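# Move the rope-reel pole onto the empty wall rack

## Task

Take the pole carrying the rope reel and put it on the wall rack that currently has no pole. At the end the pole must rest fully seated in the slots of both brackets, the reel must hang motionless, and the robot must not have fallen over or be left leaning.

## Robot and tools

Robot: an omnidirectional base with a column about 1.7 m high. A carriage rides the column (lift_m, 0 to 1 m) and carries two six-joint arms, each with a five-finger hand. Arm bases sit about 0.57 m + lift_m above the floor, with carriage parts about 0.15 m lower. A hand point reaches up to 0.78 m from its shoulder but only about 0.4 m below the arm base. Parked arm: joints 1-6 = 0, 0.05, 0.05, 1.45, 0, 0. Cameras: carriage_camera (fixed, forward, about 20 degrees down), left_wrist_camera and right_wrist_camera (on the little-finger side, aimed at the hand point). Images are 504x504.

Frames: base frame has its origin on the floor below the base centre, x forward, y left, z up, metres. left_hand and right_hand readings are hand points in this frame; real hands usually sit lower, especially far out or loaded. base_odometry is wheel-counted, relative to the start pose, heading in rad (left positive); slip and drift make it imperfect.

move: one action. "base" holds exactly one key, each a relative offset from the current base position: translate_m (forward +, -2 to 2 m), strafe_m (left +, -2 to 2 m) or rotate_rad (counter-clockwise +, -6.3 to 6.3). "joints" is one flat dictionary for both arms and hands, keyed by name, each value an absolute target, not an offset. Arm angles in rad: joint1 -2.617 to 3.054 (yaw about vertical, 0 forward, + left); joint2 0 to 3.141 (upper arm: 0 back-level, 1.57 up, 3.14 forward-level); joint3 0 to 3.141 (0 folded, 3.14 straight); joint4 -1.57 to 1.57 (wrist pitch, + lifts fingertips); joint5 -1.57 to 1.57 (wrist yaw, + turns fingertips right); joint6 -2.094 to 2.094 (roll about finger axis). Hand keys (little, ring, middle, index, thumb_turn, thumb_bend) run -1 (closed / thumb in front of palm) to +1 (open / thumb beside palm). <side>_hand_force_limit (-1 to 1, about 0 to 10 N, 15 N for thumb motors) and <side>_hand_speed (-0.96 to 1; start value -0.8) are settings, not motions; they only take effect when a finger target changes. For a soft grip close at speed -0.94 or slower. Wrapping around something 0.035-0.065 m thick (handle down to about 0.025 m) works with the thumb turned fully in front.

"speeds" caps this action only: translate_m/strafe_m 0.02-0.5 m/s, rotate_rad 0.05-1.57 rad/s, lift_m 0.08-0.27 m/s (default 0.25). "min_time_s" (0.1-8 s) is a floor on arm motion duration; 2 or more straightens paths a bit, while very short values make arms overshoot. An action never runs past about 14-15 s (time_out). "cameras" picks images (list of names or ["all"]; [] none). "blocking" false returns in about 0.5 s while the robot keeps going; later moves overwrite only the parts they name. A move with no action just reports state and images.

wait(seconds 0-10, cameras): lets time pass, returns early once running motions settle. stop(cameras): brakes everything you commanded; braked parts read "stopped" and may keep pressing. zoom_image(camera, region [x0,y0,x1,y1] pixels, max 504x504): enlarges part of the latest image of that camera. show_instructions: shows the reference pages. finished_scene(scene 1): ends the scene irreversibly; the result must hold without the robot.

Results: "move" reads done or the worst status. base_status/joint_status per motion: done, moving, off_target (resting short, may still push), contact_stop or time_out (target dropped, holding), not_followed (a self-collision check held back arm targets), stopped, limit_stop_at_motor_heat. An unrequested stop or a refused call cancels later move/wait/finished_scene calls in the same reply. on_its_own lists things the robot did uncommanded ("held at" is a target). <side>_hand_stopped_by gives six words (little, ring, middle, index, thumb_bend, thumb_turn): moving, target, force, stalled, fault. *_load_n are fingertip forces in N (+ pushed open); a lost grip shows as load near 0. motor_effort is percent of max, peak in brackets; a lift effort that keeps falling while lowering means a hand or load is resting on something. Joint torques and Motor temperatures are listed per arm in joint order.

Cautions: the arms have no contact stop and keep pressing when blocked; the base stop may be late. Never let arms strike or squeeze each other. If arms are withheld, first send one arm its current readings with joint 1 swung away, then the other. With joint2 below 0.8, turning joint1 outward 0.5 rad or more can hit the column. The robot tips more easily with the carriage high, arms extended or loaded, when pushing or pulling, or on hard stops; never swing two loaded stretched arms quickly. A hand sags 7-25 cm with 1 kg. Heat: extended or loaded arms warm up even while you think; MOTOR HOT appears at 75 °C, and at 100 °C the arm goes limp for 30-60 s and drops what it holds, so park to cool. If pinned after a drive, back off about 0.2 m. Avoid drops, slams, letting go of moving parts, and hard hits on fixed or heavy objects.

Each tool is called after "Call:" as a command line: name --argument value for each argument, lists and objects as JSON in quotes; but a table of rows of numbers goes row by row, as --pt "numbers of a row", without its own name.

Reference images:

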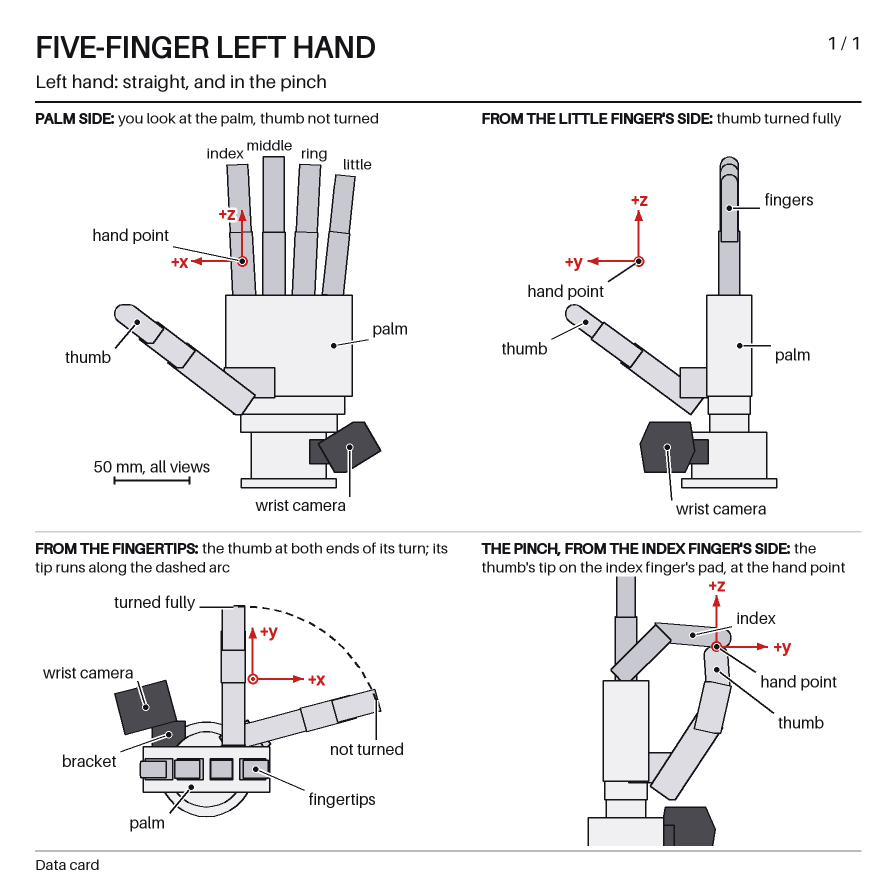

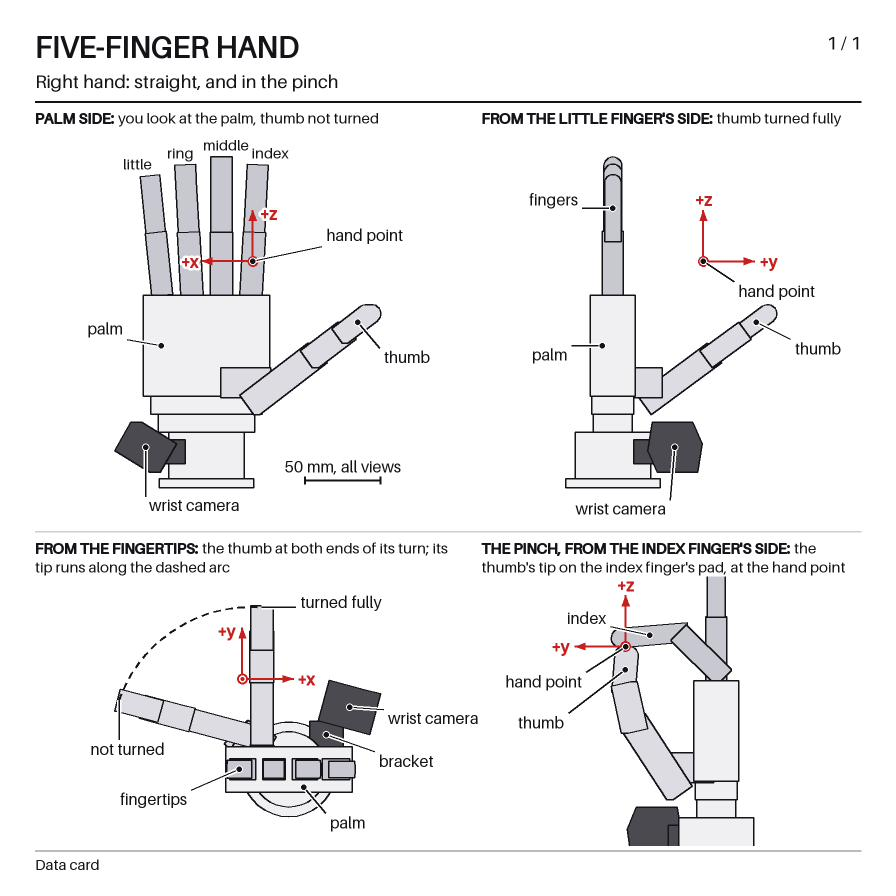

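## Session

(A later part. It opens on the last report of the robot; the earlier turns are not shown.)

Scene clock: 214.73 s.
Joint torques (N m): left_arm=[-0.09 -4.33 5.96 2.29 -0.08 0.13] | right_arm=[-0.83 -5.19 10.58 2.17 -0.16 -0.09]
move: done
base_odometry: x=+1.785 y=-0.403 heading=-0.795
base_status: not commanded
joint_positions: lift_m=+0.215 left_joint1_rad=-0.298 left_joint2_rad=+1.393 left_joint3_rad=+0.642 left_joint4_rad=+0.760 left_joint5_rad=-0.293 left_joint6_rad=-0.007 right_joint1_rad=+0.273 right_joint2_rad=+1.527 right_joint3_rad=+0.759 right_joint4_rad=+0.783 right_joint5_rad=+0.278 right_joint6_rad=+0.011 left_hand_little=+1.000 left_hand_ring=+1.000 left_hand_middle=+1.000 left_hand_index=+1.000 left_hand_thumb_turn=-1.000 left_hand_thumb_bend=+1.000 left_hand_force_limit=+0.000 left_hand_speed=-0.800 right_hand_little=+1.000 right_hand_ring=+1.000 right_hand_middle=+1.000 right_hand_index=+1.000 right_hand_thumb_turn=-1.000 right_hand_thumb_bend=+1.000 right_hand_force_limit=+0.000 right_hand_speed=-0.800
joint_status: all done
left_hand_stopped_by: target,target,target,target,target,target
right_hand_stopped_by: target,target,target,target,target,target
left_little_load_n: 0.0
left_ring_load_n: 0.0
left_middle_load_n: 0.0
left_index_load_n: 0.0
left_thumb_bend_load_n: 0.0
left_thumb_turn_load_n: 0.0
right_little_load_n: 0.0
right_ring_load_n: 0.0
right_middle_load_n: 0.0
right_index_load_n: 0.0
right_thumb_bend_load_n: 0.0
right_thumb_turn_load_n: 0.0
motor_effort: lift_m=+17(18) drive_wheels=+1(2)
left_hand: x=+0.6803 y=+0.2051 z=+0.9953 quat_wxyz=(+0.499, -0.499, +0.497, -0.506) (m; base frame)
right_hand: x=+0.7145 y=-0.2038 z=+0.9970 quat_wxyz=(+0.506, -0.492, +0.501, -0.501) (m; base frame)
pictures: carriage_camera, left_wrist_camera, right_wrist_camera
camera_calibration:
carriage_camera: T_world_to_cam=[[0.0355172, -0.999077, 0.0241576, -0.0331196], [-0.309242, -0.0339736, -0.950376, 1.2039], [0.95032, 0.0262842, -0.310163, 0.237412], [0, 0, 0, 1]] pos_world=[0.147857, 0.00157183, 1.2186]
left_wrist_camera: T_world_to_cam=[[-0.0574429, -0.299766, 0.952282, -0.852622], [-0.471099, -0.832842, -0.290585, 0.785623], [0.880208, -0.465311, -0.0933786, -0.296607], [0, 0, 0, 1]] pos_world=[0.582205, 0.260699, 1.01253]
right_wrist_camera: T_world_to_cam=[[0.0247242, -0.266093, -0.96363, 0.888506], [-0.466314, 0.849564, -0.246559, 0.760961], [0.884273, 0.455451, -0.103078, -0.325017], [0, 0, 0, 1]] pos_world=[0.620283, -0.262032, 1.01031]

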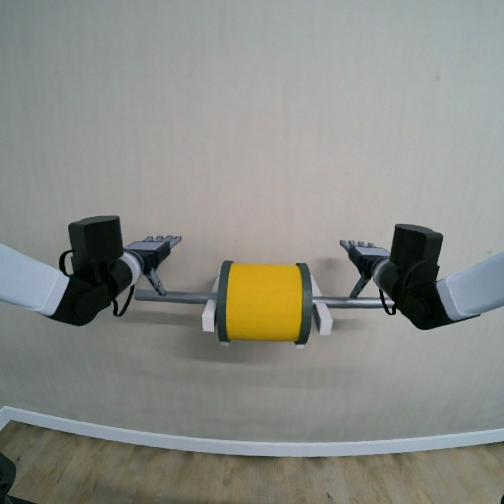

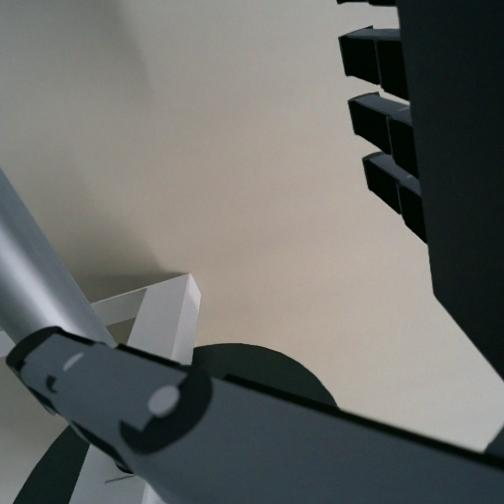

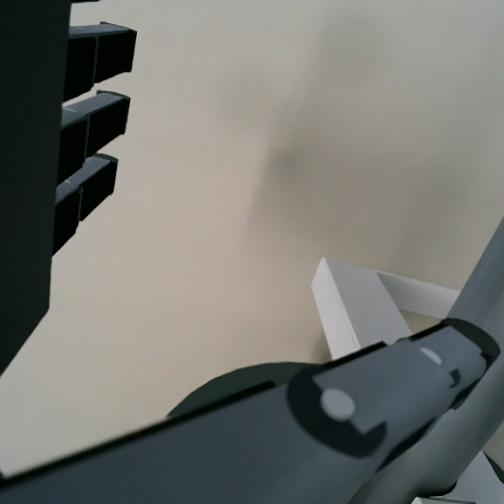

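Call:
move --joints '{"lift_m": 0.187}' --speeds '{"lift_m": 0.08}' --cameras '["all"]'

Call:
zoom_image --camera "left_wrist_camera" --region '[0, 200, 300, 504]'

Call:
zoom_image --camera "right_wrist_camera" --region '[204, 200, 504, 504]'

Call:
zoom_image --camera "carriage_camera" --region '[100, 220, 400, 390]'

Scene clock: 222.53 s.
Joint torques (N m): left_arm=[-0.06 -4.01 6.16 2.3 -0.05 0.15] | right_arm=[-0.77 -5.52 10.37 2.19 -0.14 -0.1]
move: done
base_odometry: x=+1.785 y=-0.403 heading=-0.795
base_status: not commanded
joint_positions: lift_m=+0.187 left_joint1_rad=-0.298 left_joint2_rad=+1.393 left_joint3_rad=+0.642 left_joint4_rad=+0.759 left_joint5_rad=-0.293 left_joint6_rad=-0.007 right_joint1_rad=+0.273 right_joint2_rad=+1.530 right_joint3_rad=+0.761 right_joint4_rad=+0.780 right_joint5_rad=+0.277 right_joint6_rad=+0.011 left_hand_little=+1.000 left_hand_ring=+1.000 left_hand_middle=+1.000 left_hand_index=+1.000 left_hand_thumb_turn=-1.000 left_hand_thumb_bend=+1.000 left_hand_force_limit=+0.000 left_hand_speed=-0.800 right_hand_little=+1.000 right_hand_ring=+1.000 right_hand_middle=+1.000 right_hand_index=+1.000 right_hand_thumb_turn=-1.000 right_hand_thumb_bend=+1.000 right_hand_force_limit=+0.000 right_hand_speed=-0.800
joint_status: all done
left_hand_stopped_by: target,target,target,target,target,target
right_hand_stopped_by: target,target,target,target,target,target
left_little_load_n: 0.0
left_ring_load_n: 0.0
left_middle_load_n: 0.0
left_index_load_n: 0.0
left_thumb_bend_load_n: 0.0
left_thumb_turn_load_n: 0.0
right_little_load_n: 0.0
right_ring_load_n: 0.0
right_middle_load_n: 0.0
right_index_load_n: 0.0
right_thumb_bend_load_n: 0.0
right_thumb_turn_load_n: 0.0
motor_effort: lift_m=+18(18) drive_wheels=+1(2)
left_hand: x=+0.6802 y=+0.2051 z=+0.9668 quat_wxyz=(+0.498, -0.499, +0.497, -0.505) (m; base frame)
right_hand: x=+0.7149 y=-0.2035 z=+0.9679 quat_wxyz=(+0.505, -0.493, +0.502, -0.500) (m; base frame)
pictures: carriage_camera, left_wrist_camera, right_wrist_camera
camera_calibration:
carriage_camera: T_world_to_cam=[[0.0355172, -0.999077, 0.0241576, -0.0324431], [-0.309242, -0.0339736, -0.950376, 1.17729], [0.95032, 0.0262842, -0.310163, 0.228727], [0, 0, 0, 1]] pos_world=[0.147857, 0.00157183, 1.1906]
left_wrist_camera: T_world_to_cam=[[-0.0560352, -0.3002, 0.952229, -0.82623], [-0.471506, -0.832721, -0.290271, 0.777267], [0.880081, -0.465247, -0.0948846, -0.297723], [0, 0, 0, 1]] pos_world=[0.582208, 0.260697, 0.984129]
right_wrist_camera: T_world_to_cam=[[0.0218055, -0.266972, -0.963458, 0.86229], [-0.46778, 0.848969, -0.245834, 0.753984], [0.883576, 0.456047, -0.106372, -0.32469], [0, 0, 0, 1]] pos_world=[0.620785, -0.261828, 0.981597]

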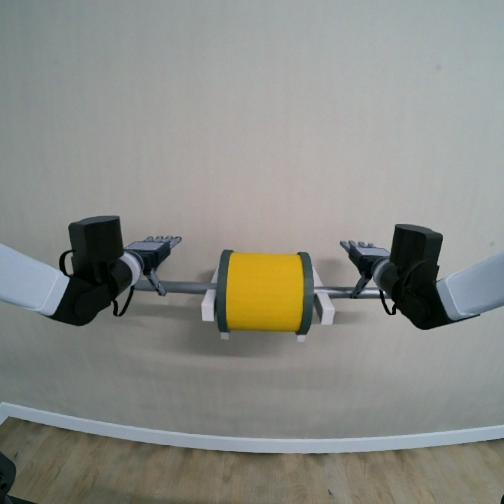

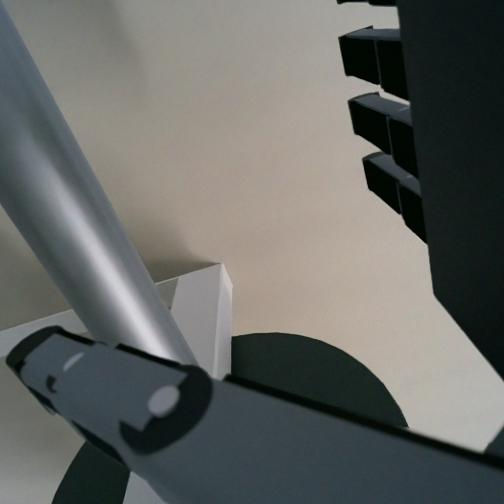

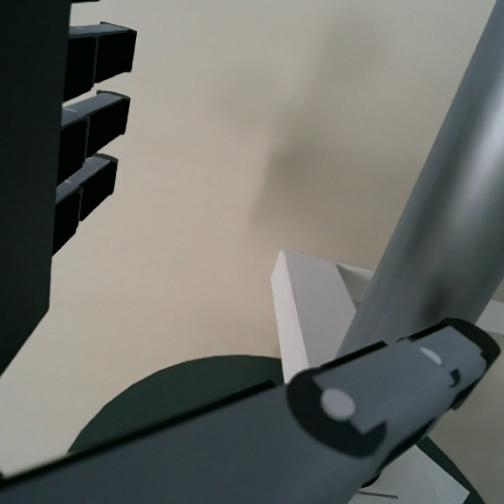

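Scaled by 1.658 from the camera's 504x504 image, which has a finer 720x720 frame.

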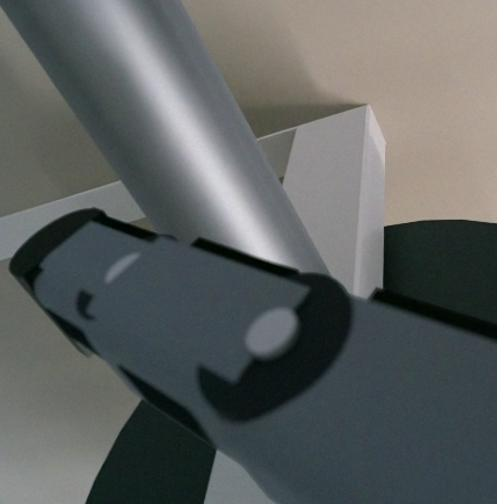

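Scaled by 1.658 from the camera's 504x504 image, which has a finer 720x720 frame.

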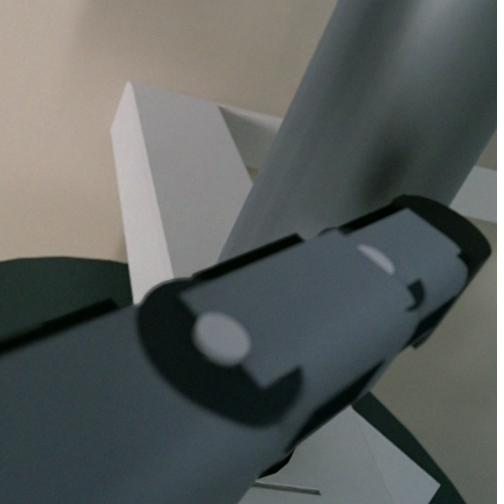

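Scaled by 1.680 from the camera's 504x504 image, which has a finer 720x720 frame.

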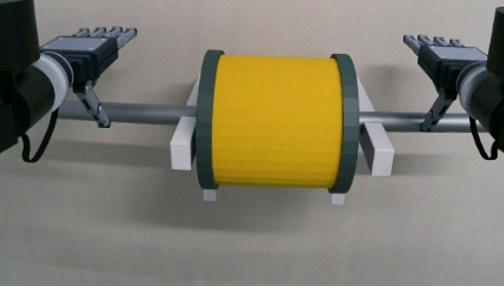

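Call:
move --joints '{"left_joint1_rad": -0.285, "left_joint2_rad": 1.46, "left_joint3_rad": 0.69, "left_joint4_rad": 0.775, "left_joint5_rad": -0.285}' --min_time_s 2 --cameras '["left_wrist_camera"]'

Scene clock: 230.90 s.
Joint torques (N m): left_arm=[0.84 -4.07 8.32 2.45 0.12 0.11] | right_arm=[-0.75 -5.46 10.36 2.21 -0.14 -0.1]
move: done
base_odometry: x=+1.785 y=-0.403 heading=-0.795
base_status: not commanded
joint_positions: lift_m=+0.187 left_joint1_rad=-0.291 left_joint2_rad=+1.447 left_joint3_rad=+0.664 left_joint4_rad=+0.765 left_joint5_rad=-0.293 left_joint6_rad=-0.007 right_joint1_rad=+0.273 right_joint2_rad=+1.530 right_joint3_rad=+0.761 right_joint4_rad=+0.780 right_joint5_rad=+0.277 right_joint6_rad=+0.011 left_hand_little=+1.000 left_hand_ring=+1.000 left_hand_middle=+1.000 left_hand_index=+1.000 left_hand_thumb_turn=-1.000 left_hand_thumb_bend=+1.000 left_hand_force_limit=+0.000 left_hand_speed=-0.800 right_hand_little=+1.000 right_hand_ring=+1.000 right_hand_middle=+1.000 right_hand_index=+1.000 right_hand_thumb_turn=-1.000 right_hand_thumb_bend=+1.000 right_hand_force_limit=+0.000 right_hand_speed=-0.800
joint_status: all done
left_hand_stopped_by: target,target,target,target,target,target
right_hand_stopped_by: target,target,target,target,target,target
left_little_load_n: 0.0
left_ring_load_n: 0.0
left_middle_load_n: 0.0
left_index_load_n: 0.0
left_thumb_bend_load_n: 0.0
left_thumb_turn_load_n: 0.0
right_little_load_n: 0.0
right_ring_load_n: 0.0
right_middle_load_n: 0.0
right_index_load_n: 0.0
right_thumb_bend_load_n: 0.0
right_thumb_turn_load_n: 0.0
motor_effort: lift_m=+18(18) drive_wheels=+2(2)
left_hand: x=+0.6889 y=+0.2056 z=+0.9549 quat_wxyz=(+0.496, -0.505, +0.503, -0.495) (m; base frame)
right_hand: x=+0.7149 y=-0.2035 z=+0.9679 quat_wxyz=(+0.505, -0.493, +0.502, -0.500) (m; base frame)
pictures: left_wrist_camera
camera_calibration:
left_wrist_camera: T_world_to_cam=[[-0.0303867, -0.307601, 0.95103, -0.829275], [-0.473294, -0.833614, -0.284747, 0.774509], [0.88038, -0.45877, -0.120255, -0.283535], [0, 0, 0, 1]] pos_world=[0.590991, 0.260478, 0.975107]

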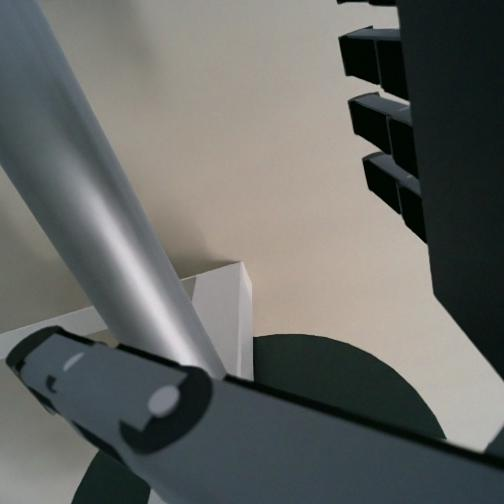

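Call:
move --joints '{"lift_m": 0.15, "right_joint3_rad": 0.76}' --speeds '{"lift_m": 0.08}' --cameras '["all"]'

Call:
zoom_image --camera "carriage_camera" --region '[100, 190, 400, 360]'

Scene clock: 234.70 s.
Joint torques (N m): left_arm=[0.75 -4.46 7.79 2.38 0.18 0.15] | right_arm=[-0.79 -5.41 7.84 2.22 -0.13 -0.09]
move: done
base_odometry: x=+1.785 y=-0.403 heading=-0.795
base_status: not commanded
joint_positions: lift_m=+0.150 left_joint1_rad=-0.291 left_joint2_rad=+1.451 left_joint3_rad=+0.670 left_joint4_rad=+0.771 left_joint5_rad=-0.293 left_joint6_rad=-0.007 right_joint1_rad=+0.273 right_joint2_rad=+1.531 right_joint3_rad=+0.761 right_joint4_rad=+0.779 right_joint5_rad=+0.277 right_joint6_rad=+0.011 left_hand_little=+1.000 left_hand_ring=+1.000 left_hand_middle=+1.000 left_hand_index=+1.000 left_hand_thumb_turn=-1.000 left_hand_thumb_bend=+1.000 left_hand_force_limit=+0.000 left_hand_speed=-0.800 right_hand_little=+1.000 right_hand_ring=+1.000 right_hand_middle=+1.000 right_hand_index=+1.000 right_hand_thumb_turn=-1.000 right_hand_thumb_bend=+1.000 right_hand_force_limit=+0.000 right_hand_speed=-0.800
joint_status: all done
left_hand_stopped_by: target,target,target,target,target,target
right_hand_stopped_by: target,target,target,target,target,target
left_little_load_n: 0.0
left_ring_load_n: 0.0
left_middle_load_n: 0.0
left_index_load_n: 0.0
left_thumb_bend_load_n: 0.0
left_thumb_turn_load_n: 0.0
right_little_load_n: 0.0
right_ring_load_n: -0.5
right_middle_load_n: 0.0
right_index_load_n: 0.0
right_thumb_bend_load_n: 0.0
right_thumb_turn_load_n: 0.5
motor_effort: lift_m=+17(19) drive_wheels=+1(2)
left_hand: x=+0.6905 y=+0.2051 z=+0.9207 quat_wxyz=(+0.497, -0.504, +0.501, -0.498) (m; base frame)
right_hand: x=+0.7148 y=-0.2035 z=+0.9306 quat_wxyz=(+0.505, -0.493, +0.502, -0.500) (m; base frame)
pictures: carriage_camera, left_wrist_camera, right_wrist_camera
camera_calibration:
carriage_camera: T_world_to_cam=[[0.0355172, -0.999077, 0.0241576, -0.0315517], [-0.309242, -0.0339736, -0.950376, 1.14223], [0.95032, 0.0262842, -0.310163, 0.217282], [0, 0, 0, 1]] pos_world=[0.147857, 0.00157183, 1.1537]
left_wrist_camera: T_world_to_cam=[[-0.0377432, -0.30541, 0.951473, -0.792634], [-0.471036, -0.834297, -0.286484, 0.765278], [0.881306, -0.458991, -0.11237, -0.297189], [0, 0, 0, 1]] pos_world=[0.592471, 0.259984, 0.940014]
right_wrist_camera: T_world_to_cam=[[0.0206911, -0.267319, -0.963386, 0.826978], [-0.468125, 0.848849, -0.245591, 0.744791], [0.88342, 0.456067, -0.107575, -0.32741], [0, 0, 0, 1]] pos_world=[0.620785, -0.261827, 0.944392]

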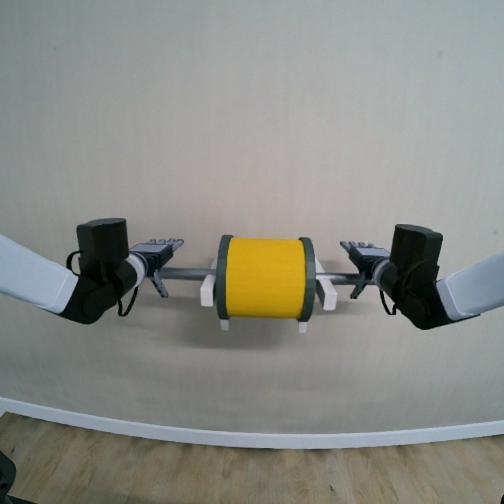

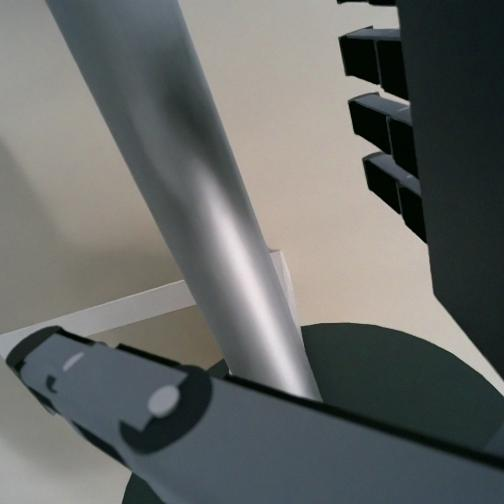

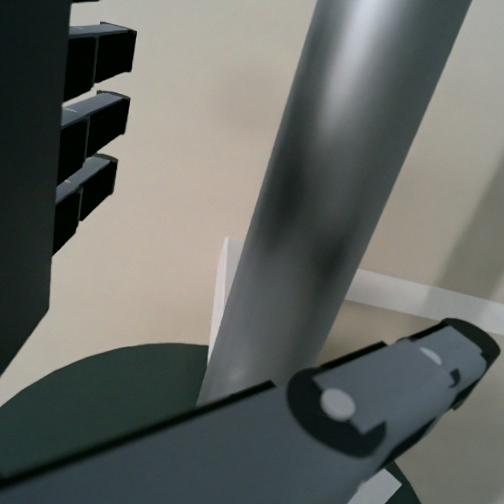

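Scaled by 1.680 from the camera's 504x504 image, which has a finer 720x720 frame.

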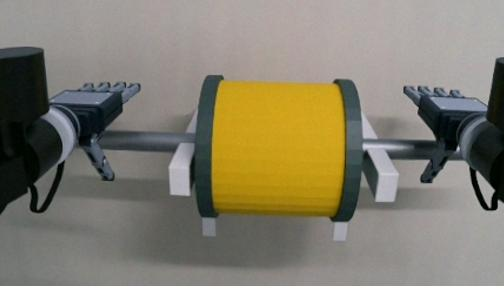

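Call:
move --joints '{"lift_m": 0.125, "right_joint3_rad": 0.72}' --speeds '{"lift_m": 0.08}' --cameras '["all"]'

Scene clock: 238.10 s.
Joint torques (N m): left_arm=[0.54 -4.59 7.77 2.34 0.21 0.17] | right_arm=[-0.73 -5.3 7.3 2.23 -0.14 -0.11]
move: done
base_odometry: x=+1.785 y=-0.403 heading=-0.795
base_status: not commanded
joint_positions: lift_m=+0.125 left_joint1_rad=-0.291 left_joint2_rad=+1.452 left_joint3_rad=+0.671 left_joint4_rad=+0.773 left_joint5_rad=-0.293 left_joint6_rad=-0.007 right_joint1_rad=+0.273 right_joint2_rad=+1.531 right_joint3_rad=+0.726 right_joint4_rad=+0.778 right_joint5_rad=+0.276 right_joint6_rad=+0.011 left_hand_little=+1.000 left_hand_ring=+1.000 left_hand_middle=+1.000 left_hand_index=+1.000 left_hand_thumb_turn=-1.000 left_hand_thumb_bend=+1.000 left_hand_force_limit=+0.000 left_hand_speed=-0.800 right_hand_little=+1.000 right_hand_ring=+1.000 right_hand_middle=+1.000 right_hand_index=+1.000 right_hand_thumb_turn=-1.000 right_hand_thumb_bend=+1.000 right_hand_force_limit=+0.000 right_hand_speed=-0.800
joint_status: all done
left_hand_stopped_by: target,target,target,target,target,target
right_hand_stopped_by: target,target,target,target,target,target
left_little_load_n: -0.5
left_ring_load_n: 0.0
left_middle_load_n: 0.0
left_index_load_n: 0.0
left_thumb_bend_load_n: 0.0
left_thumb_turn_load_n: 0.0
right_little_load_n: 0.0
right_ring_load_n: 0.0
right_middle_load_n: 0.0
right_index_load_n: 0.0
right_thumb_bend_load_n: 0.0
right_thumb_turn_load_n: 0.0
motor_effort: lift_m=+18(19) drive_wheels=+2(2)
left_hand: x=+0.6911 y=+0.2049 z=+0.8965 quat_wxyz=(+0.498, -0.503, +0.500, -0.499) (m; base frame)
right_hand: x=+0.7083 y=-0.2053 z=+0.8880 quat_wxyz=(+0.494, -0.505, +0.508, -0.493) (m; base frame)
pictures: carriage_camera, left_wrist_camera, right_wrist_camera
camera_calibration:
carriage_camera: T_world_to_cam=[[0.0355172, -0.999077, 0.0241576, -0.0309454], [-0.309242, -0.0339736, -0.950376, 1.11837], [0.95032, 0.0262842, -0.310163, 0.209497], [0, 0, 0, 1]] pos_world=[0.147857, 0.00157183, 1.1286]
left_wrist_camera: T_world_to_cam=[[-0.0401531, -0.304647, 0.951618, -0.768235], [-0.470313, -0.834526, -0.287006, 0.758567], [0.881586, -0.459083, -0.109771, -0.303031], [0, 0, 0, 1]] pos_world=[0.593065, 0.259886, 0.915517]
right_wrist_camera: T_world_to_cam=[[-0.0131462, -0.276783, -0.960843, 0.805447], [-0.47695, 0.846301, -0.237262, 0.731059], [0.878832, 0.455154, -0.143137, -0.290756], [0, 0, 0, 1]] pos_world=[0.614793, -0.263424, 0.905742]

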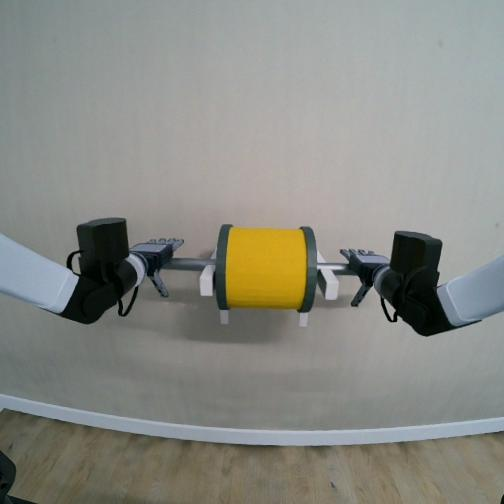

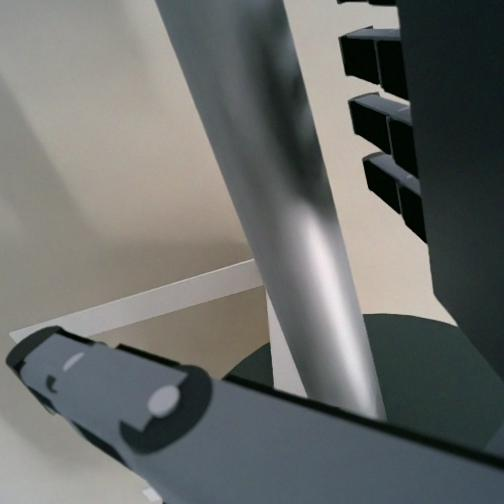

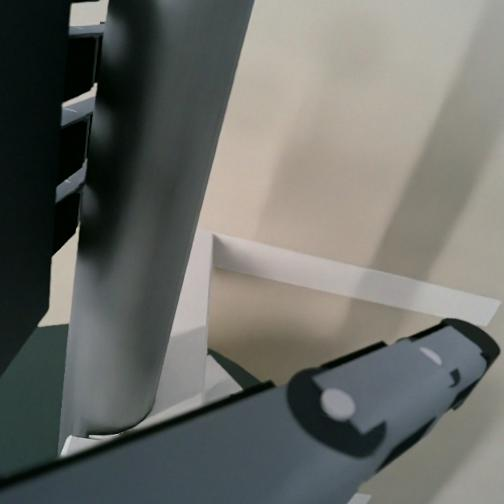

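Call:
move --joints '{"left_joint3_rad": 0.645, "lift_m": 0.124}' --cameras '["all"]'

Scene clock: 240.73 s.
Joint torques (N m): left_arm=[0.79 -4.45 5.57 2.34 0.14 0.14] | right_arm=[-0.79 -5.45 7.3 2.25 -0.14 -0.11]
move: done
base_odometry: x=+1.785 y=-0.403 heading=-0.795
base_status: not commanded
joint_positions: lift_m=+0.124 left_joint1_rad=-0.291 left_joint2_rad=+1.452 left_joint3_rad=+0.654 left_joint4_rad=+0.775 left_joint5_rad=-0.293 left_joint6_rad=-0.007 right_joint1_rad=+0.273 right_joint2_rad=+1.531 right_joint3_rad=+0.726 right_joint4_rad=+0.778 right_joint5_rad=+0.276 right_joint6_rad=+0.011 left_hand_little=+1.000 left_hand_ring=+1.000 left_hand_middle=+1.000 left_hand_index=+1.000 left_hand_thumb_turn=-1.000 left_hand_thumb_bend=+1.000 left_hand_force_limit=+0.000 left_hand_speed=-0.800 right_hand_little=+1.000 right_hand_ring=+1.000 right_hand_middle=+1.000 right_hand_index=+1.000 right_hand_thumb_turn=-1.000 right_hand_thumb_bend=+1.000 right_hand_force_limit=+0.000 right_hand_speed=-0.800
joint_status: all done
left_hand_stopped_by: target,target,target,target,target,target
right_hand_stopped_by: target,target,target,target,target,target
left_little_load_n: 0.0
left_ring_load_n: 0.0
left_middle_load_n: 0.0
left_index_load_n: 0.0
left_thumb_bend_load_n: 0.0
left_thumb_turn_load_n: 0.0
right_little_load_n: 0.0
right_ring_load_n: 0.0
right_middle_load_n: 0.0
right_index_load_n: 0.0
right_thumb_bend_load_n: 0.0
right_thumb_turn_load_n: 0.5
motor_effort: lift_m=+16(17) drive_wheels=+2(2)
left_hand: x=+0.6880 y=+0.2059 z=+0.8877 quat_wxyz=(+0.495, -0.506, +0.505, -0.494) (m; base frame)
right_hand: x=+0.7083 y=-0.2053 z=+0.8872 quat_wxyz=(+0.494, -0.505, +0.508, -0.493) (m; base frame)
pictures: carriage_camera, left_wrist_camera, right_wrist_camera
camera_calibration:
carriage_camera: T_world_to_cam=[[0.0355172, -0.999077, 0.0241576, -0.0309236], [-0.309242, -0.0339736, -0.950376, 1.11752], [0.95032, 0.0262842, -0.310163, 0.209218], [0, 0, 0, 1]] pos_world=[0.147857, 0.00157183, 1.1277]
left_wrist_camera: T_world_to_cam=[[-0.0259117, -0.30897, 0.950719, -0.767802], [-0.474619, -0.833212, -0.283717, 0.755048], [0.87981, -0.45858, -0.125053, -0.286127], [0, 0, 0, 1]] pos_world=[0.590202, 0.260675, 0.908403]
right_wrist_camera: T_world_to_cam=[[-0.0131462, -0.276783, -0.960843, 0.804582], [-0.47695, 0.846301, -0.237262, 0.730846], [0.878832, 0.455154, -0.143137, -0.290885], [0, 0, 0, 1]] pos_world=[0.614793, -0.263424, 0.904842]

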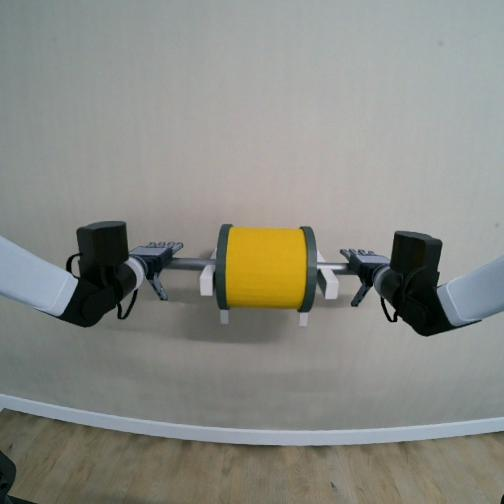

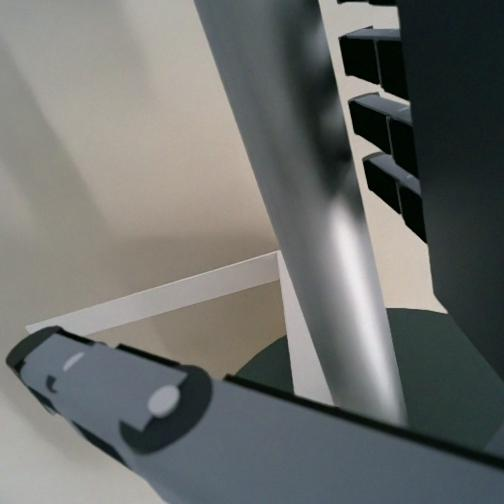

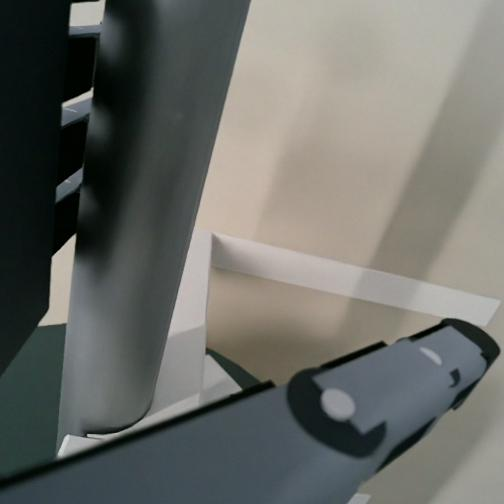

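Call:
move --joints '{"left_joint3_rad": 0.62}' --cameras '["left_wrist_camera"]'

Scene clock: 242.47 s.
Joint torques (N m): left_arm=[0.72 -4.3 5.53 2.34 0.12 0.15] | right_arm=[-0.76 -5.44 7.28 2.23 -0.13 -0.09]
move: done
base_odometry: x=+1.785 y=-0.403 heading=-0.795
base_status: not commanded
joint_positions: lift_m=+0.124 left_joint1_rad=-0.291 left_joint2_rad=+1.452 left_joint3_rad=+0.629 left_joint4_rad=+0.776 left_joint5_rad=-0.293 left_joint6_rad=-0.007 right_joint1_rad=+0.273 right_joint2_rad=+1.531 right_joint3_rad=+0.726 right_joint4_rad=+0.778 right_joint5_rad=+0.276 right_joint6_rad=+0.011 left_hand_little=+1.000 left_hand_ring=+1.000 left_hand_middle=+1.000 left_hand_index=+1.000 left_hand_thumb_turn=-1.000 left_hand_thumb_bend=+1.000 left_hand_force_limit=+0.000 left_hand_speed=-0.800 right_hand_little=+1.000 right_hand_ring=+1.000 right_hand_middle=+1.000 right_hand_index=+1.000 right_hand_thumb_turn=-1.000 right_hand_thumb_bend=+1.000 right_hand_force_limit=+0.000 right_hand_speed=-0.800
joint_status: all done
left_hand_stopped_by: target,target,target,target,target,target
right_hand_stopped_by: target,target,target,target,target,target
left_little_load_n: 0.0
left_ring_load_n: 0.0
left_middle_load_n: 0.0
left_index_load_n: 0.0
left_thumb_bend_load_n: 0.0
left_thumb_turn_load_n: 0.0
right_little_load_n: 0.0
right_ring_load_n: 0.0
right_middle_load_n: 0.0
right_index_load_n: -0.5
right_thumb_bend_load_n: 0.0
right_thumb_turn_load_n: 0.0
motor_effort: lift_m=+16(18) drive_wheels=+2(2)
left_hand: x=+0.6831 y=+0.2074 z=+0.8759 quat_wxyz=(+0.491, -0.510, +0.512, -0.486) (m; base frame)
right_hand: x=+0.7083 y=-0.2053 z=+0.8872 quat_wxyz=(+0.494, -0.505, +0.508, -0.493) (m; base frame)
pictures: left_wrist_camera
camera_calibration:
left_wrist_camera: T_world_to_cam=[[-0.0040416, -0.315539, 0.948904, -0.768275], [-0.481091, -0.831267, -0.27847, 0.750067], [0.876661, -0.457635, -0.148443, -0.260094], [0, 0, 0, 1]] pos_world=[0.58576, 0.262057, 0.899281]

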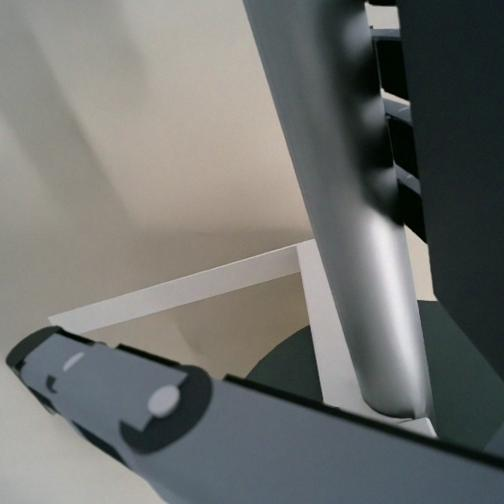

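Call:
move --joints '{"left_hand_index": -1, "left_hand_middle": -1, "left_hand_ring": -1, "left_hand_little": -1, "right_hand_index": -1, "right_hand_middle": -1, "right_hand_ring": -1, "right_hand_little": -1, "left_hand_speed": -0.85, "right_hand_speed": -0.85}' --cameras '["all"]'

Scene clock: 249.13 s.
Joint torques (N m): left_arm=[-0.42 -5.29 3.37 1.38 -0.02 0.16] | right_arm=[-0.31 -5.41 7.25 1.85 -0.02 -0.06]
move: off_target
base_odometry: x=+1.785 y=-0.403 heading=-0.795
base_status: not commanded
joint_positions: lift_m=+0.124 left_joint1_rad=-0.280 left_joint2_rad=+1.462 left_joint3_rad=+0.653 left_joint4_rad=+0.851 left_joint5_rad=-0.279 left_joint6_rad=-0.007 right_joint1_rad=+0.268 right_joint2_rad=+1.531 right_joint3_rad=+0.726 right_joint4_rad=+0.811 right_joint5_rad=+0.265 right_joint6_rad=+0.007 left_hand_little=+0.128 left_hand_ring=+0.154 left_hand_middle=+0.140 left_hand_index=+0.141 left_hand_thumb_turn=-1.000 left_hand_thumb_bend=+1.000 left_hand_force_limit=+0.000 left_hand_speed=-0.850 right_hand_little=+0.140 right_hand_ring=+0.099 right_hand_middle=+0.057 right_hand_index=+0.029 right_hand_thumb_turn=-1.000 right_hand_thumb_bend=+1.000 right_hand_force_limit=+0.000 right_hand_speed=-0.850
joint_status: left_hand_little off_target (ended at +0.128, target -1.000); left_hand_ring off_target (ended at +0.154, target -1.000); left_hand_middle off_target (ended at +0.140, target -1.000); left_hand_index off_target (ended at +0.141, target -1.000); right_hand_little off_target (ended at +0.140, target -1.000); right_hand_ring off_target (ended at +0.099, target -1.000); right_hand_middle off_target (ended at +0.057, target -1.000); right_hand_index off_target (ended at +0.029, target -1.000); the others done
left_hand_stopped_by: force,force,force,force,target,target
right_hand_stopped_by: force,force,force,force,target,target
left_little_load_n: 8.0
left_ring_load_n: 0.0
left_middle_load_n: 2.5
left_index_load_n: 4.0
left_thumb_bend_load_n: 0.0
left_thumb_turn_load_n: 0.5
right_little_load_n: 0.0
right_ring_load_n: 0.0
right_middle_load_n: 1.5
right_index_load_n: 5.5
right_thumb_bend_load_n: 0.0
right_thumb_turn_load_n: 0.5
motor_effort: lift_m=+17(17) drive_wheels=+1(2)
left_hand: x=+0.6935 y=+0.2070 z=+0.9036 quat_wxyz=(+0.505, -0.494, +0.485, -0.515) (m; base frame)
right_hand: x=+0.7105 y=-0.2053 z=+0.8958 quat_wxyz=(+0.504, -0.497, +0.500, -0.498) (m; base frame)
pictures: carriage_camera, left_wrist_camera, right_wrist_camera
camera_calibration:
carriage_camera: T_world_to_cam=[[0.0355172, -0.999077, 0.0241576, -0.0309236], [-0.309242, -0.0339736, -0.950376, 1.11752], [0.95032, 0.0262842, -0.310163, 0.209218], [0, 0, 0, 1]] pos_world=[0.147857, 0.00157183, 1.1277]
left_wrist_camera: T_world_to_cam=[[-0.0871624, -0.29121, 0.95268, -0.7454], [-0.458728, -0.837163, -0.297869, 0.765673], [0.884291, -0.462984, -0.0606172, -0.348831], [0, 0, 0, 1]] pos_world=[0.594733, 0.262422, 0.917053]
right_wrist_camera: T_world_to_cam=[[0.0185583, -0.27201, -0.962116, 0.792506], [-0.474536, 0.844596, -0.247938, 0.741436], [0.88004, 0.46116, -0.113404, -0.317777], [0, 0, 0, 1]] pos_world=[0.616787, -0.264099, 0.910276]

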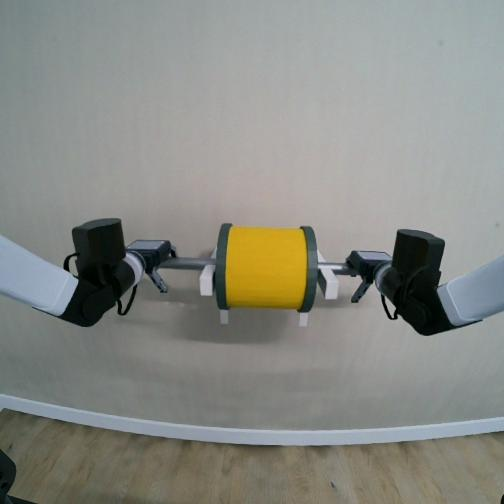

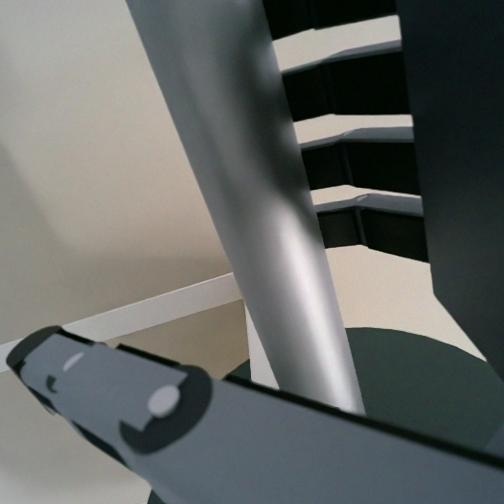

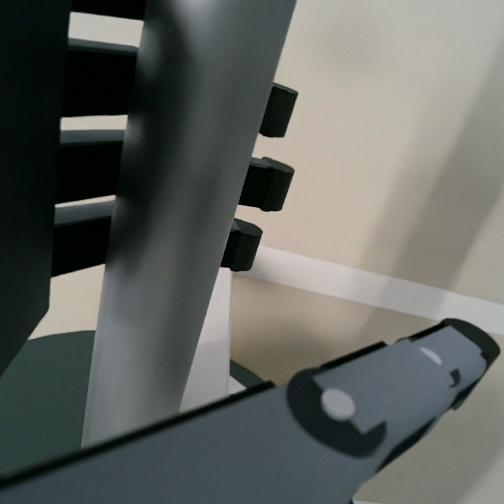

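Call:
move --joints '{"left_hand_index": 1, "left_hand_middle": 1, "left_hand_ring": 1, "left_hand_little": 1, "right_hand_index": 1, "right_hand_middle": 1, "right_hand_ring": 1, "right_hand_little": 1}'

Call:
move --joints '{"lift_m": 0.129}' --cameras '["all"]'

Scene clock: 258.77 s.
Joint torques (N m): left_arm=[-0.43 -5.37 5.48 2.18 -0.11 0.13] | right_arm=[-0.25 -5.38 7.28 2.08 -0.03 -0.06]
move: done
base_odometry: x=+1.785 y=-0.403 heading=-0.795
base_status: not commanded
joint_positions: lift_m=+0.124 left_joint1_rad=-0.280 left_joint2_rad=+1.462 left_joint3_rad=+0.631 left_joint4_rad=+0.788 left_joint5_rad=-0.279 left_joint6_rad=-0.007 right_joint1_rad=+0.268 right_joint2_rad=+1.531 right_joint3_rad=+0.726 right_joint4_rad=+0.792 right_joint5_rad=+0.265 right_joint6_rad=+0.007 left_hand_little=+1.000 left_hand_ring=+1.000 left_hand_middle=+1.000 left_hand_index=+1.000 left_hand_thumb_turn=-1.000 left_hand_thumb_bend=+1.000 left_hand_force_limit=+0.000 left_hand_speed=-0.850 right_hand_little=+1.000 right_hand_ring=+1.000 right_hand_middle=+1.000 right_hand_index=+1.000 right_hand_thumb_turn=-1.000 right_hand_thumb_bend=+1.000 right_hand_force_limit=+0.000 right_hand_speed=-0.850
joint_status: all done
left_hand_stopped_by: target,target,target,target,target,target
right_hand_stopped_by: target,target,target,target,target,target
left_little_load_n: 0.0
left_ring_load_n: 0.0
left_middle_load_n: 0.0
left_index_load_n: 0.0
left_thumb_bend_load_n: 0.0
left_thumb_turn_load_n: 0.0
right_little_load_n: 0.0
right_ring_load_n: 0.0
right_middle_load_n: 0.0
right_index_load_n: 0.0
right_thumb_bend_load_n: 0.0
right_thumb_turn_load_n: 0.0
motor_effort: lift_m=+16(17) drive_wheels=+1(1)
left_hand: x=+0.6856 y=+0.2092 z=+0.8758 quat_wxyz=(+0.491, -0.509, +0.512, -0.488) (m; base frame)
right_hand: x=+0.7093 y=-0.2056 z=+0.8906 quat_wxyz=(+0.498, -0.503, +0.503, -0.495) (m; base frame)
pictures: none

Scene clock: 259.20 s.
Joint torques (N m): left_arm=[-0.2 -5.11 5.49 2.26 -0.01 0.16] | right_arm=[-0.28 -5.55 7.34 2.18 -0.02 -0.05]
move: done
base_odometry: x=+1.785 y=-0.403 heading=-0.795
base_status: not commanded
joint_positions: lift_m=+0.129 left_joint1_rad=-0.280 left_joint2_rad=+1.462 left_joint3_rad=+0.629 left_joint4_rad=+0.783 left_joint5_rad=-0.279 left_joint6_rad=-0.007 right_joint1_rad=+0.268 right_joint2_rad=+1.531 right_joint3_rad=+0.726 right_joint4_rad=+0.786 right_joint5_rad=+0.265 right_joint6_rad=+0.007 left_hand_little=+1.000 left_hand_ring=+1.000 left_hand_middle=+1.000 left_hand_index=+1.000 left_hand_thumb_turn=-1.000 left_hand_thumb_bend=+1.000 left_hand_force_limit=+0.000 left_hand_speed=-0.850 right_hand_little=+1.000 right_hand_ring=+1.000 right_hand_middle=+1.000 right_hand_index=+1.000 right_hand_thumb_turn=-1.000 right_hand_thumb_bend=+1.000 right_hand_force_limit=+0.000 right_hand_speed=-0.850
joint_status: all done
left_hand_stopped_by: target,target,target,target,target,target
right_hand_stopped_by: target,target,target,target,target,target
left_little_load_n: 0.0
left_ring_load_n: 0.0
left_middle_load_n: 0.0
left_index_load_n: 0.0
left_thumb_bend_load_n: 0.0
left_thumb_turn_load_n: 0.0
right_little_load_n: 0.0
right_ring_load_n: 0.0
right_middle_load_n: -0.5
right_index_load_n: -0.5
right_thumb_bend_load_n: 0.0
right_thumb_turn_load_n: 0.0
motor_effort: lift_m=+20(26) drive_wheels=+2(2)
left_hand: x=+0.6848 y=+0.2095 z=+0.8780 quat_wxyz=(+0.489, -0.510, +0.514, -0.486) (m; base frame)
right_hand: x=+0.7090 y=-0.2057 z=+0.8936 quat_wxyz=(+0.497, -0.505, +0.504, -0.494) (m; base frame)
pictures: carriage_camera, left_wrist_camera, right_wrist_camera
camera_calibration:
carriage_camera: T_world_to_cam=[[0.0355172, -0.999077, 0.0241576, -0.0310348], [-0.309242, -0.0339736, -0.950376, 1.12189], [0.95032, 0.0262842, -0.310163, 0.210645], [0, 0, 0, 1]] pos_world=[0.147857, 0.00157183, 1.1323]
left_wrist_camera: T_world_to_cam=[[-0.00234292, -0.315585, 0.948894, -0.770764], [-0.484422, -0.829769, -0.277162, 0.754073], [0.874831, -0.460315, -0.150932, -0.256362], [0, 0, 0, 1]] pos_world=[0.587757, 0.264457, 0.901681]
right_wrist_camera: T_world_to_cam=[[-0.00435048, -0.278348, -0.960471, 0.80376], [-0.480364, 0.842987, -0.242125, 0.739184], [0.877059, 0.460322, -0.137376, -0.293274], [0, 0, 0, 1]] pos_world=[0.615792, -0.264397, 0.910674]

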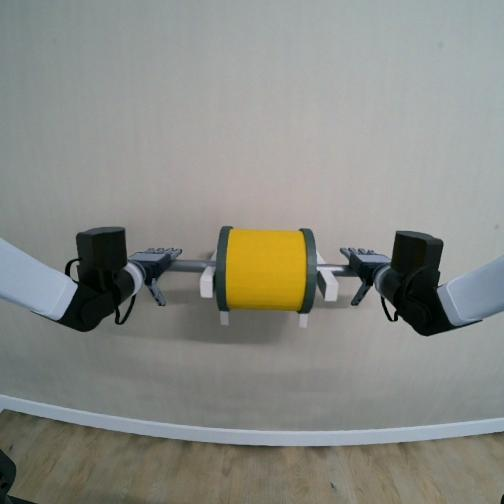

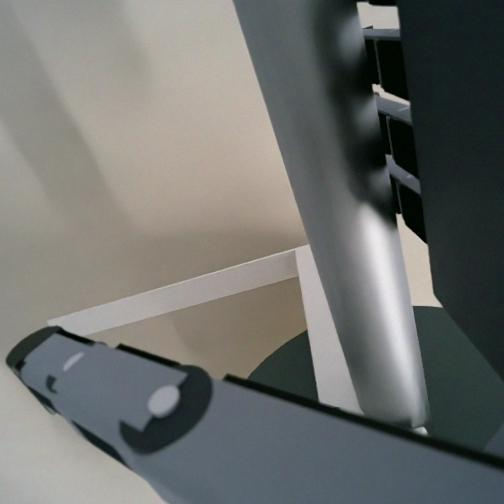

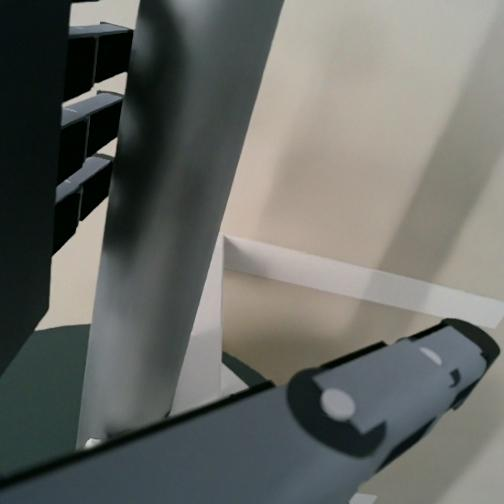

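Call:
move --joints '{"left_joint1_rad": -0.28, "left_joint2_rad": 1.51, "left_joint3_rad": 0.69, "left_joint4_rad": 0.84, "left_joint5_rad": -0.28}' --min_time_s 2

Call:
move --base '{"translate_m": 0.02}' --speeds '{"translate_m": 0.05}' --cameras '["all"]'

Scene clock: 265.03 s.
Joint torques (N m): left_arm=[0.12 -4.16 7.97 2.47 -0.07 0.11] | right_arm=[-0.27 -5.44 7.28 2.16 -0.02 -0.05]
move: done
base_odometry: x=+1.785 y=-0.403 heading=-0.795
base_status: not commanded
joint_positions: lift_m=+0.129 left_joint1_rad=-0.280 left_joint2_rad=+1.497 left_joint3_rad=+0.664 left_joint4_rad=+0.830 left_joint5_rad=-0.279 left_joint6_rad=-0.007 right_joint1_rad=+0.268 right_joint2_rad=+1.531 right_joint3_rad=+0.726 right_joint4_rad=+0.786 right_joint5_rad=+0.265 right_joint6_rad=+0.007 left_hand_little=+1.000 left_hand_ring=+1.000 left_hand_middle=+1.000 left_hand_index=+1.000 left_hand_thumb_turn=-1.000 left_hand_thumb_bend=+1.000 left_hand_force_limit=+0.000 left_hand_speed=-0.850 right_hand_little=+1.000 right_hand_ring=+1.000 right_hand_middle=+1.000 right_hand_index=+1.000 right_hand_thumb_turn=-1.000 right_hand_thumb_bend=+1.000 right_hand_force_limit=+0.000 right_hand_speed=-0.850
joint_status: all done
left_hand_stopped_by: target,target,target,target,target,target
right_hand_stopped_by: target,target,target,target,target,target
left_little_load_n: 0.0
left_ring_load_n: 0.0
left_middle_load_n: 0.0
left_index_load_n: 0.0
left_thumb_bend_load_n: 0.0
left_thumb_turn_load_n: 0.0
right_little_load_n: 0.0
right_ring_load_n: 0.0
right_middle_load_n: 0.0
right_index_load_n: 0.0
right_thumb_bend_load_n: 0.0
right_thumb_turn_load_n: 0.0
motor_effort: lift_m=+20(21) drive_wheels=+1(2)
left_hand: x=+0.6967 y=+0.2060 z=+0.8916 quat_wxyz=(+0.498, -0.502, +0.499, -0.501) (m; base frame)
right_hand: x=+0.7090 y=-0.2057 z=+0.8936 quat_wxyz=(+0.497, -0.505, +0.504, -0.494) (m; base frame)
pictures: none

Scene clock: 265.93 s.
Joint torques (N m): left_arm=[0.1 -4.29 8.16 2.41 0.05 0.12] | right_arm=[-0.16 -5.49 7.27 2.13 -0.03 -0.06]
move: done
base_odometry: x=+1.799 y=-0.418 heading=-0.795
base_status: done
joint_positions: lift_m=+0.129 left_joint1_rad=-0.280 left_joint2_rad=+1.500 left_joint3_rad=+0.664 left_joint4_rad=+0.833 left_joint5_rad=-0.279 left_joint6_rad=-0.007 right_joint1_rad=+0.268 right_joint2_rad=+1.531 right_joint3_rad=+0.726 right_joint4_rad=+0.786 right_joint5_rad=+0.265 right_joint6_rad=+0.007 left_hand_little=+1.000 left_hand_ring=+1.000 left_hand_middle=+1.000 left_hand_index=+1.000 left_hand_thumb_turn=-1.000 left_hand_thumb_bend=+1.000 left_hand_force_limit=+0.000 left_hand_speed=-0.850 right_hand_little=+1.000 right_hand_ring=+1.000 right_hand_middle=+1.000 right_hand_index=+1.000 right_hand_thumb_turn=-1.000 right_hand_thumb_bend=+1.000 right_hand_force_limit=+0.000 right_hand_speed=-0.850
joint_status: not commanded
left_hand_stopped_by: target,target,target,target,target,target
right_hand_stopped_by: target,target,target,target,target,target
left_little_load_n: 0.0
left_ring_load_n: 0.0
left_middle_load_n: 0.0
left_index_load_n: 0.0
left_thumb_bend_load_n: 0.0
left_thumb_turn_load_n: 0.0
right_little_load_n: 0.0
right_ring_load_n: 0.0
right_middle_load_n: 0.0
right_index_load_n: 0.0
right_thumb_bend_load_n: 0.0
right_thumb_turn_load_n: 0.0
motor_effort: lift_m=+20(21) drive_wheels=-4(6)
left_hand: x=+0.6971 y=+0.2059 z=+0.8912 quat_wxyz=(+0.498, -0.502, +0.499, -0.501) (m; base frame)
right_hand: x=+0.7090 y=-0.2057 z=+0.8935 quat_wxyz=(+0.497, -0.505, +0.504, -0.494) (m; base frame)
pictures: carriage_camera, left_wrist_camera, right_wrist_camera
camera_calibration:
carriage_camera: T_world_to_cam=[[0.0355172, -0.999077, 0.0241576, -0.0310348], [-0.309242, -0.0339736, -0.950376, 1.12189], [0.95032, 0.0262842, -0.310163, 0.210645], [0, 0, 0, 1]] pos_world=[0.147857, 0.00157183, 1.1323]
left_wrist_camera: T_world_to_cam=[[-0.0459312, -0.303041, 0.95187, -0.759175], [-0.47141, -0.833525, -0.288112, 0.762176], [0.880717, -0.461954, -0.104572, -0.311809], [0, 0, 0, 1]] pos_world=[0.599043, 0.26119, 0.909621]
right_wrist_camera: T_world_to_cam=[[-0.004735, -0.278441, -0.960442, 0.803848], [-0.480489, 0.842948, -0.24201, 0.739122], [0.876988, 0.460336, -0.137779, -0.292873], [0, 0, 0, 1]] pos_world=[0.615792, -0.264397, 0.910572]

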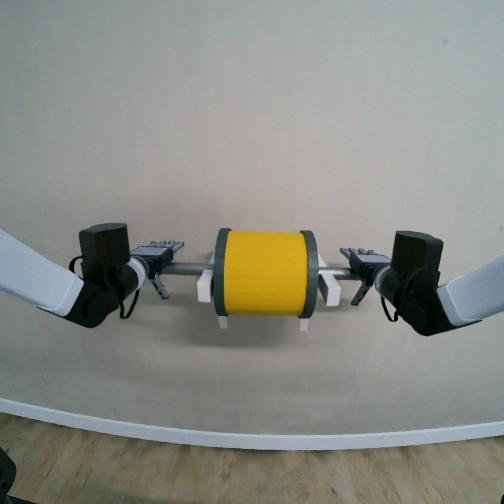

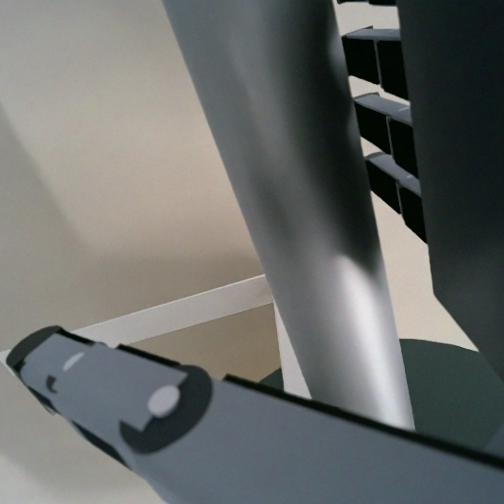

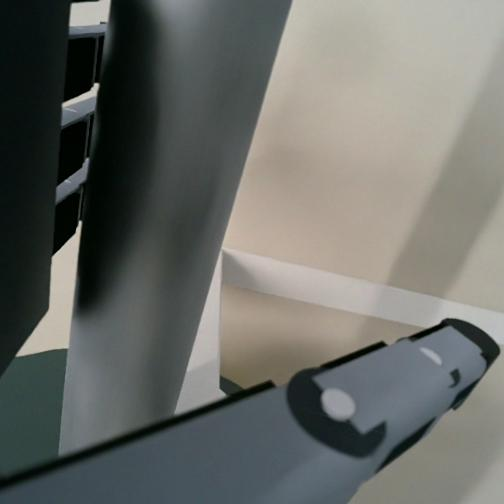

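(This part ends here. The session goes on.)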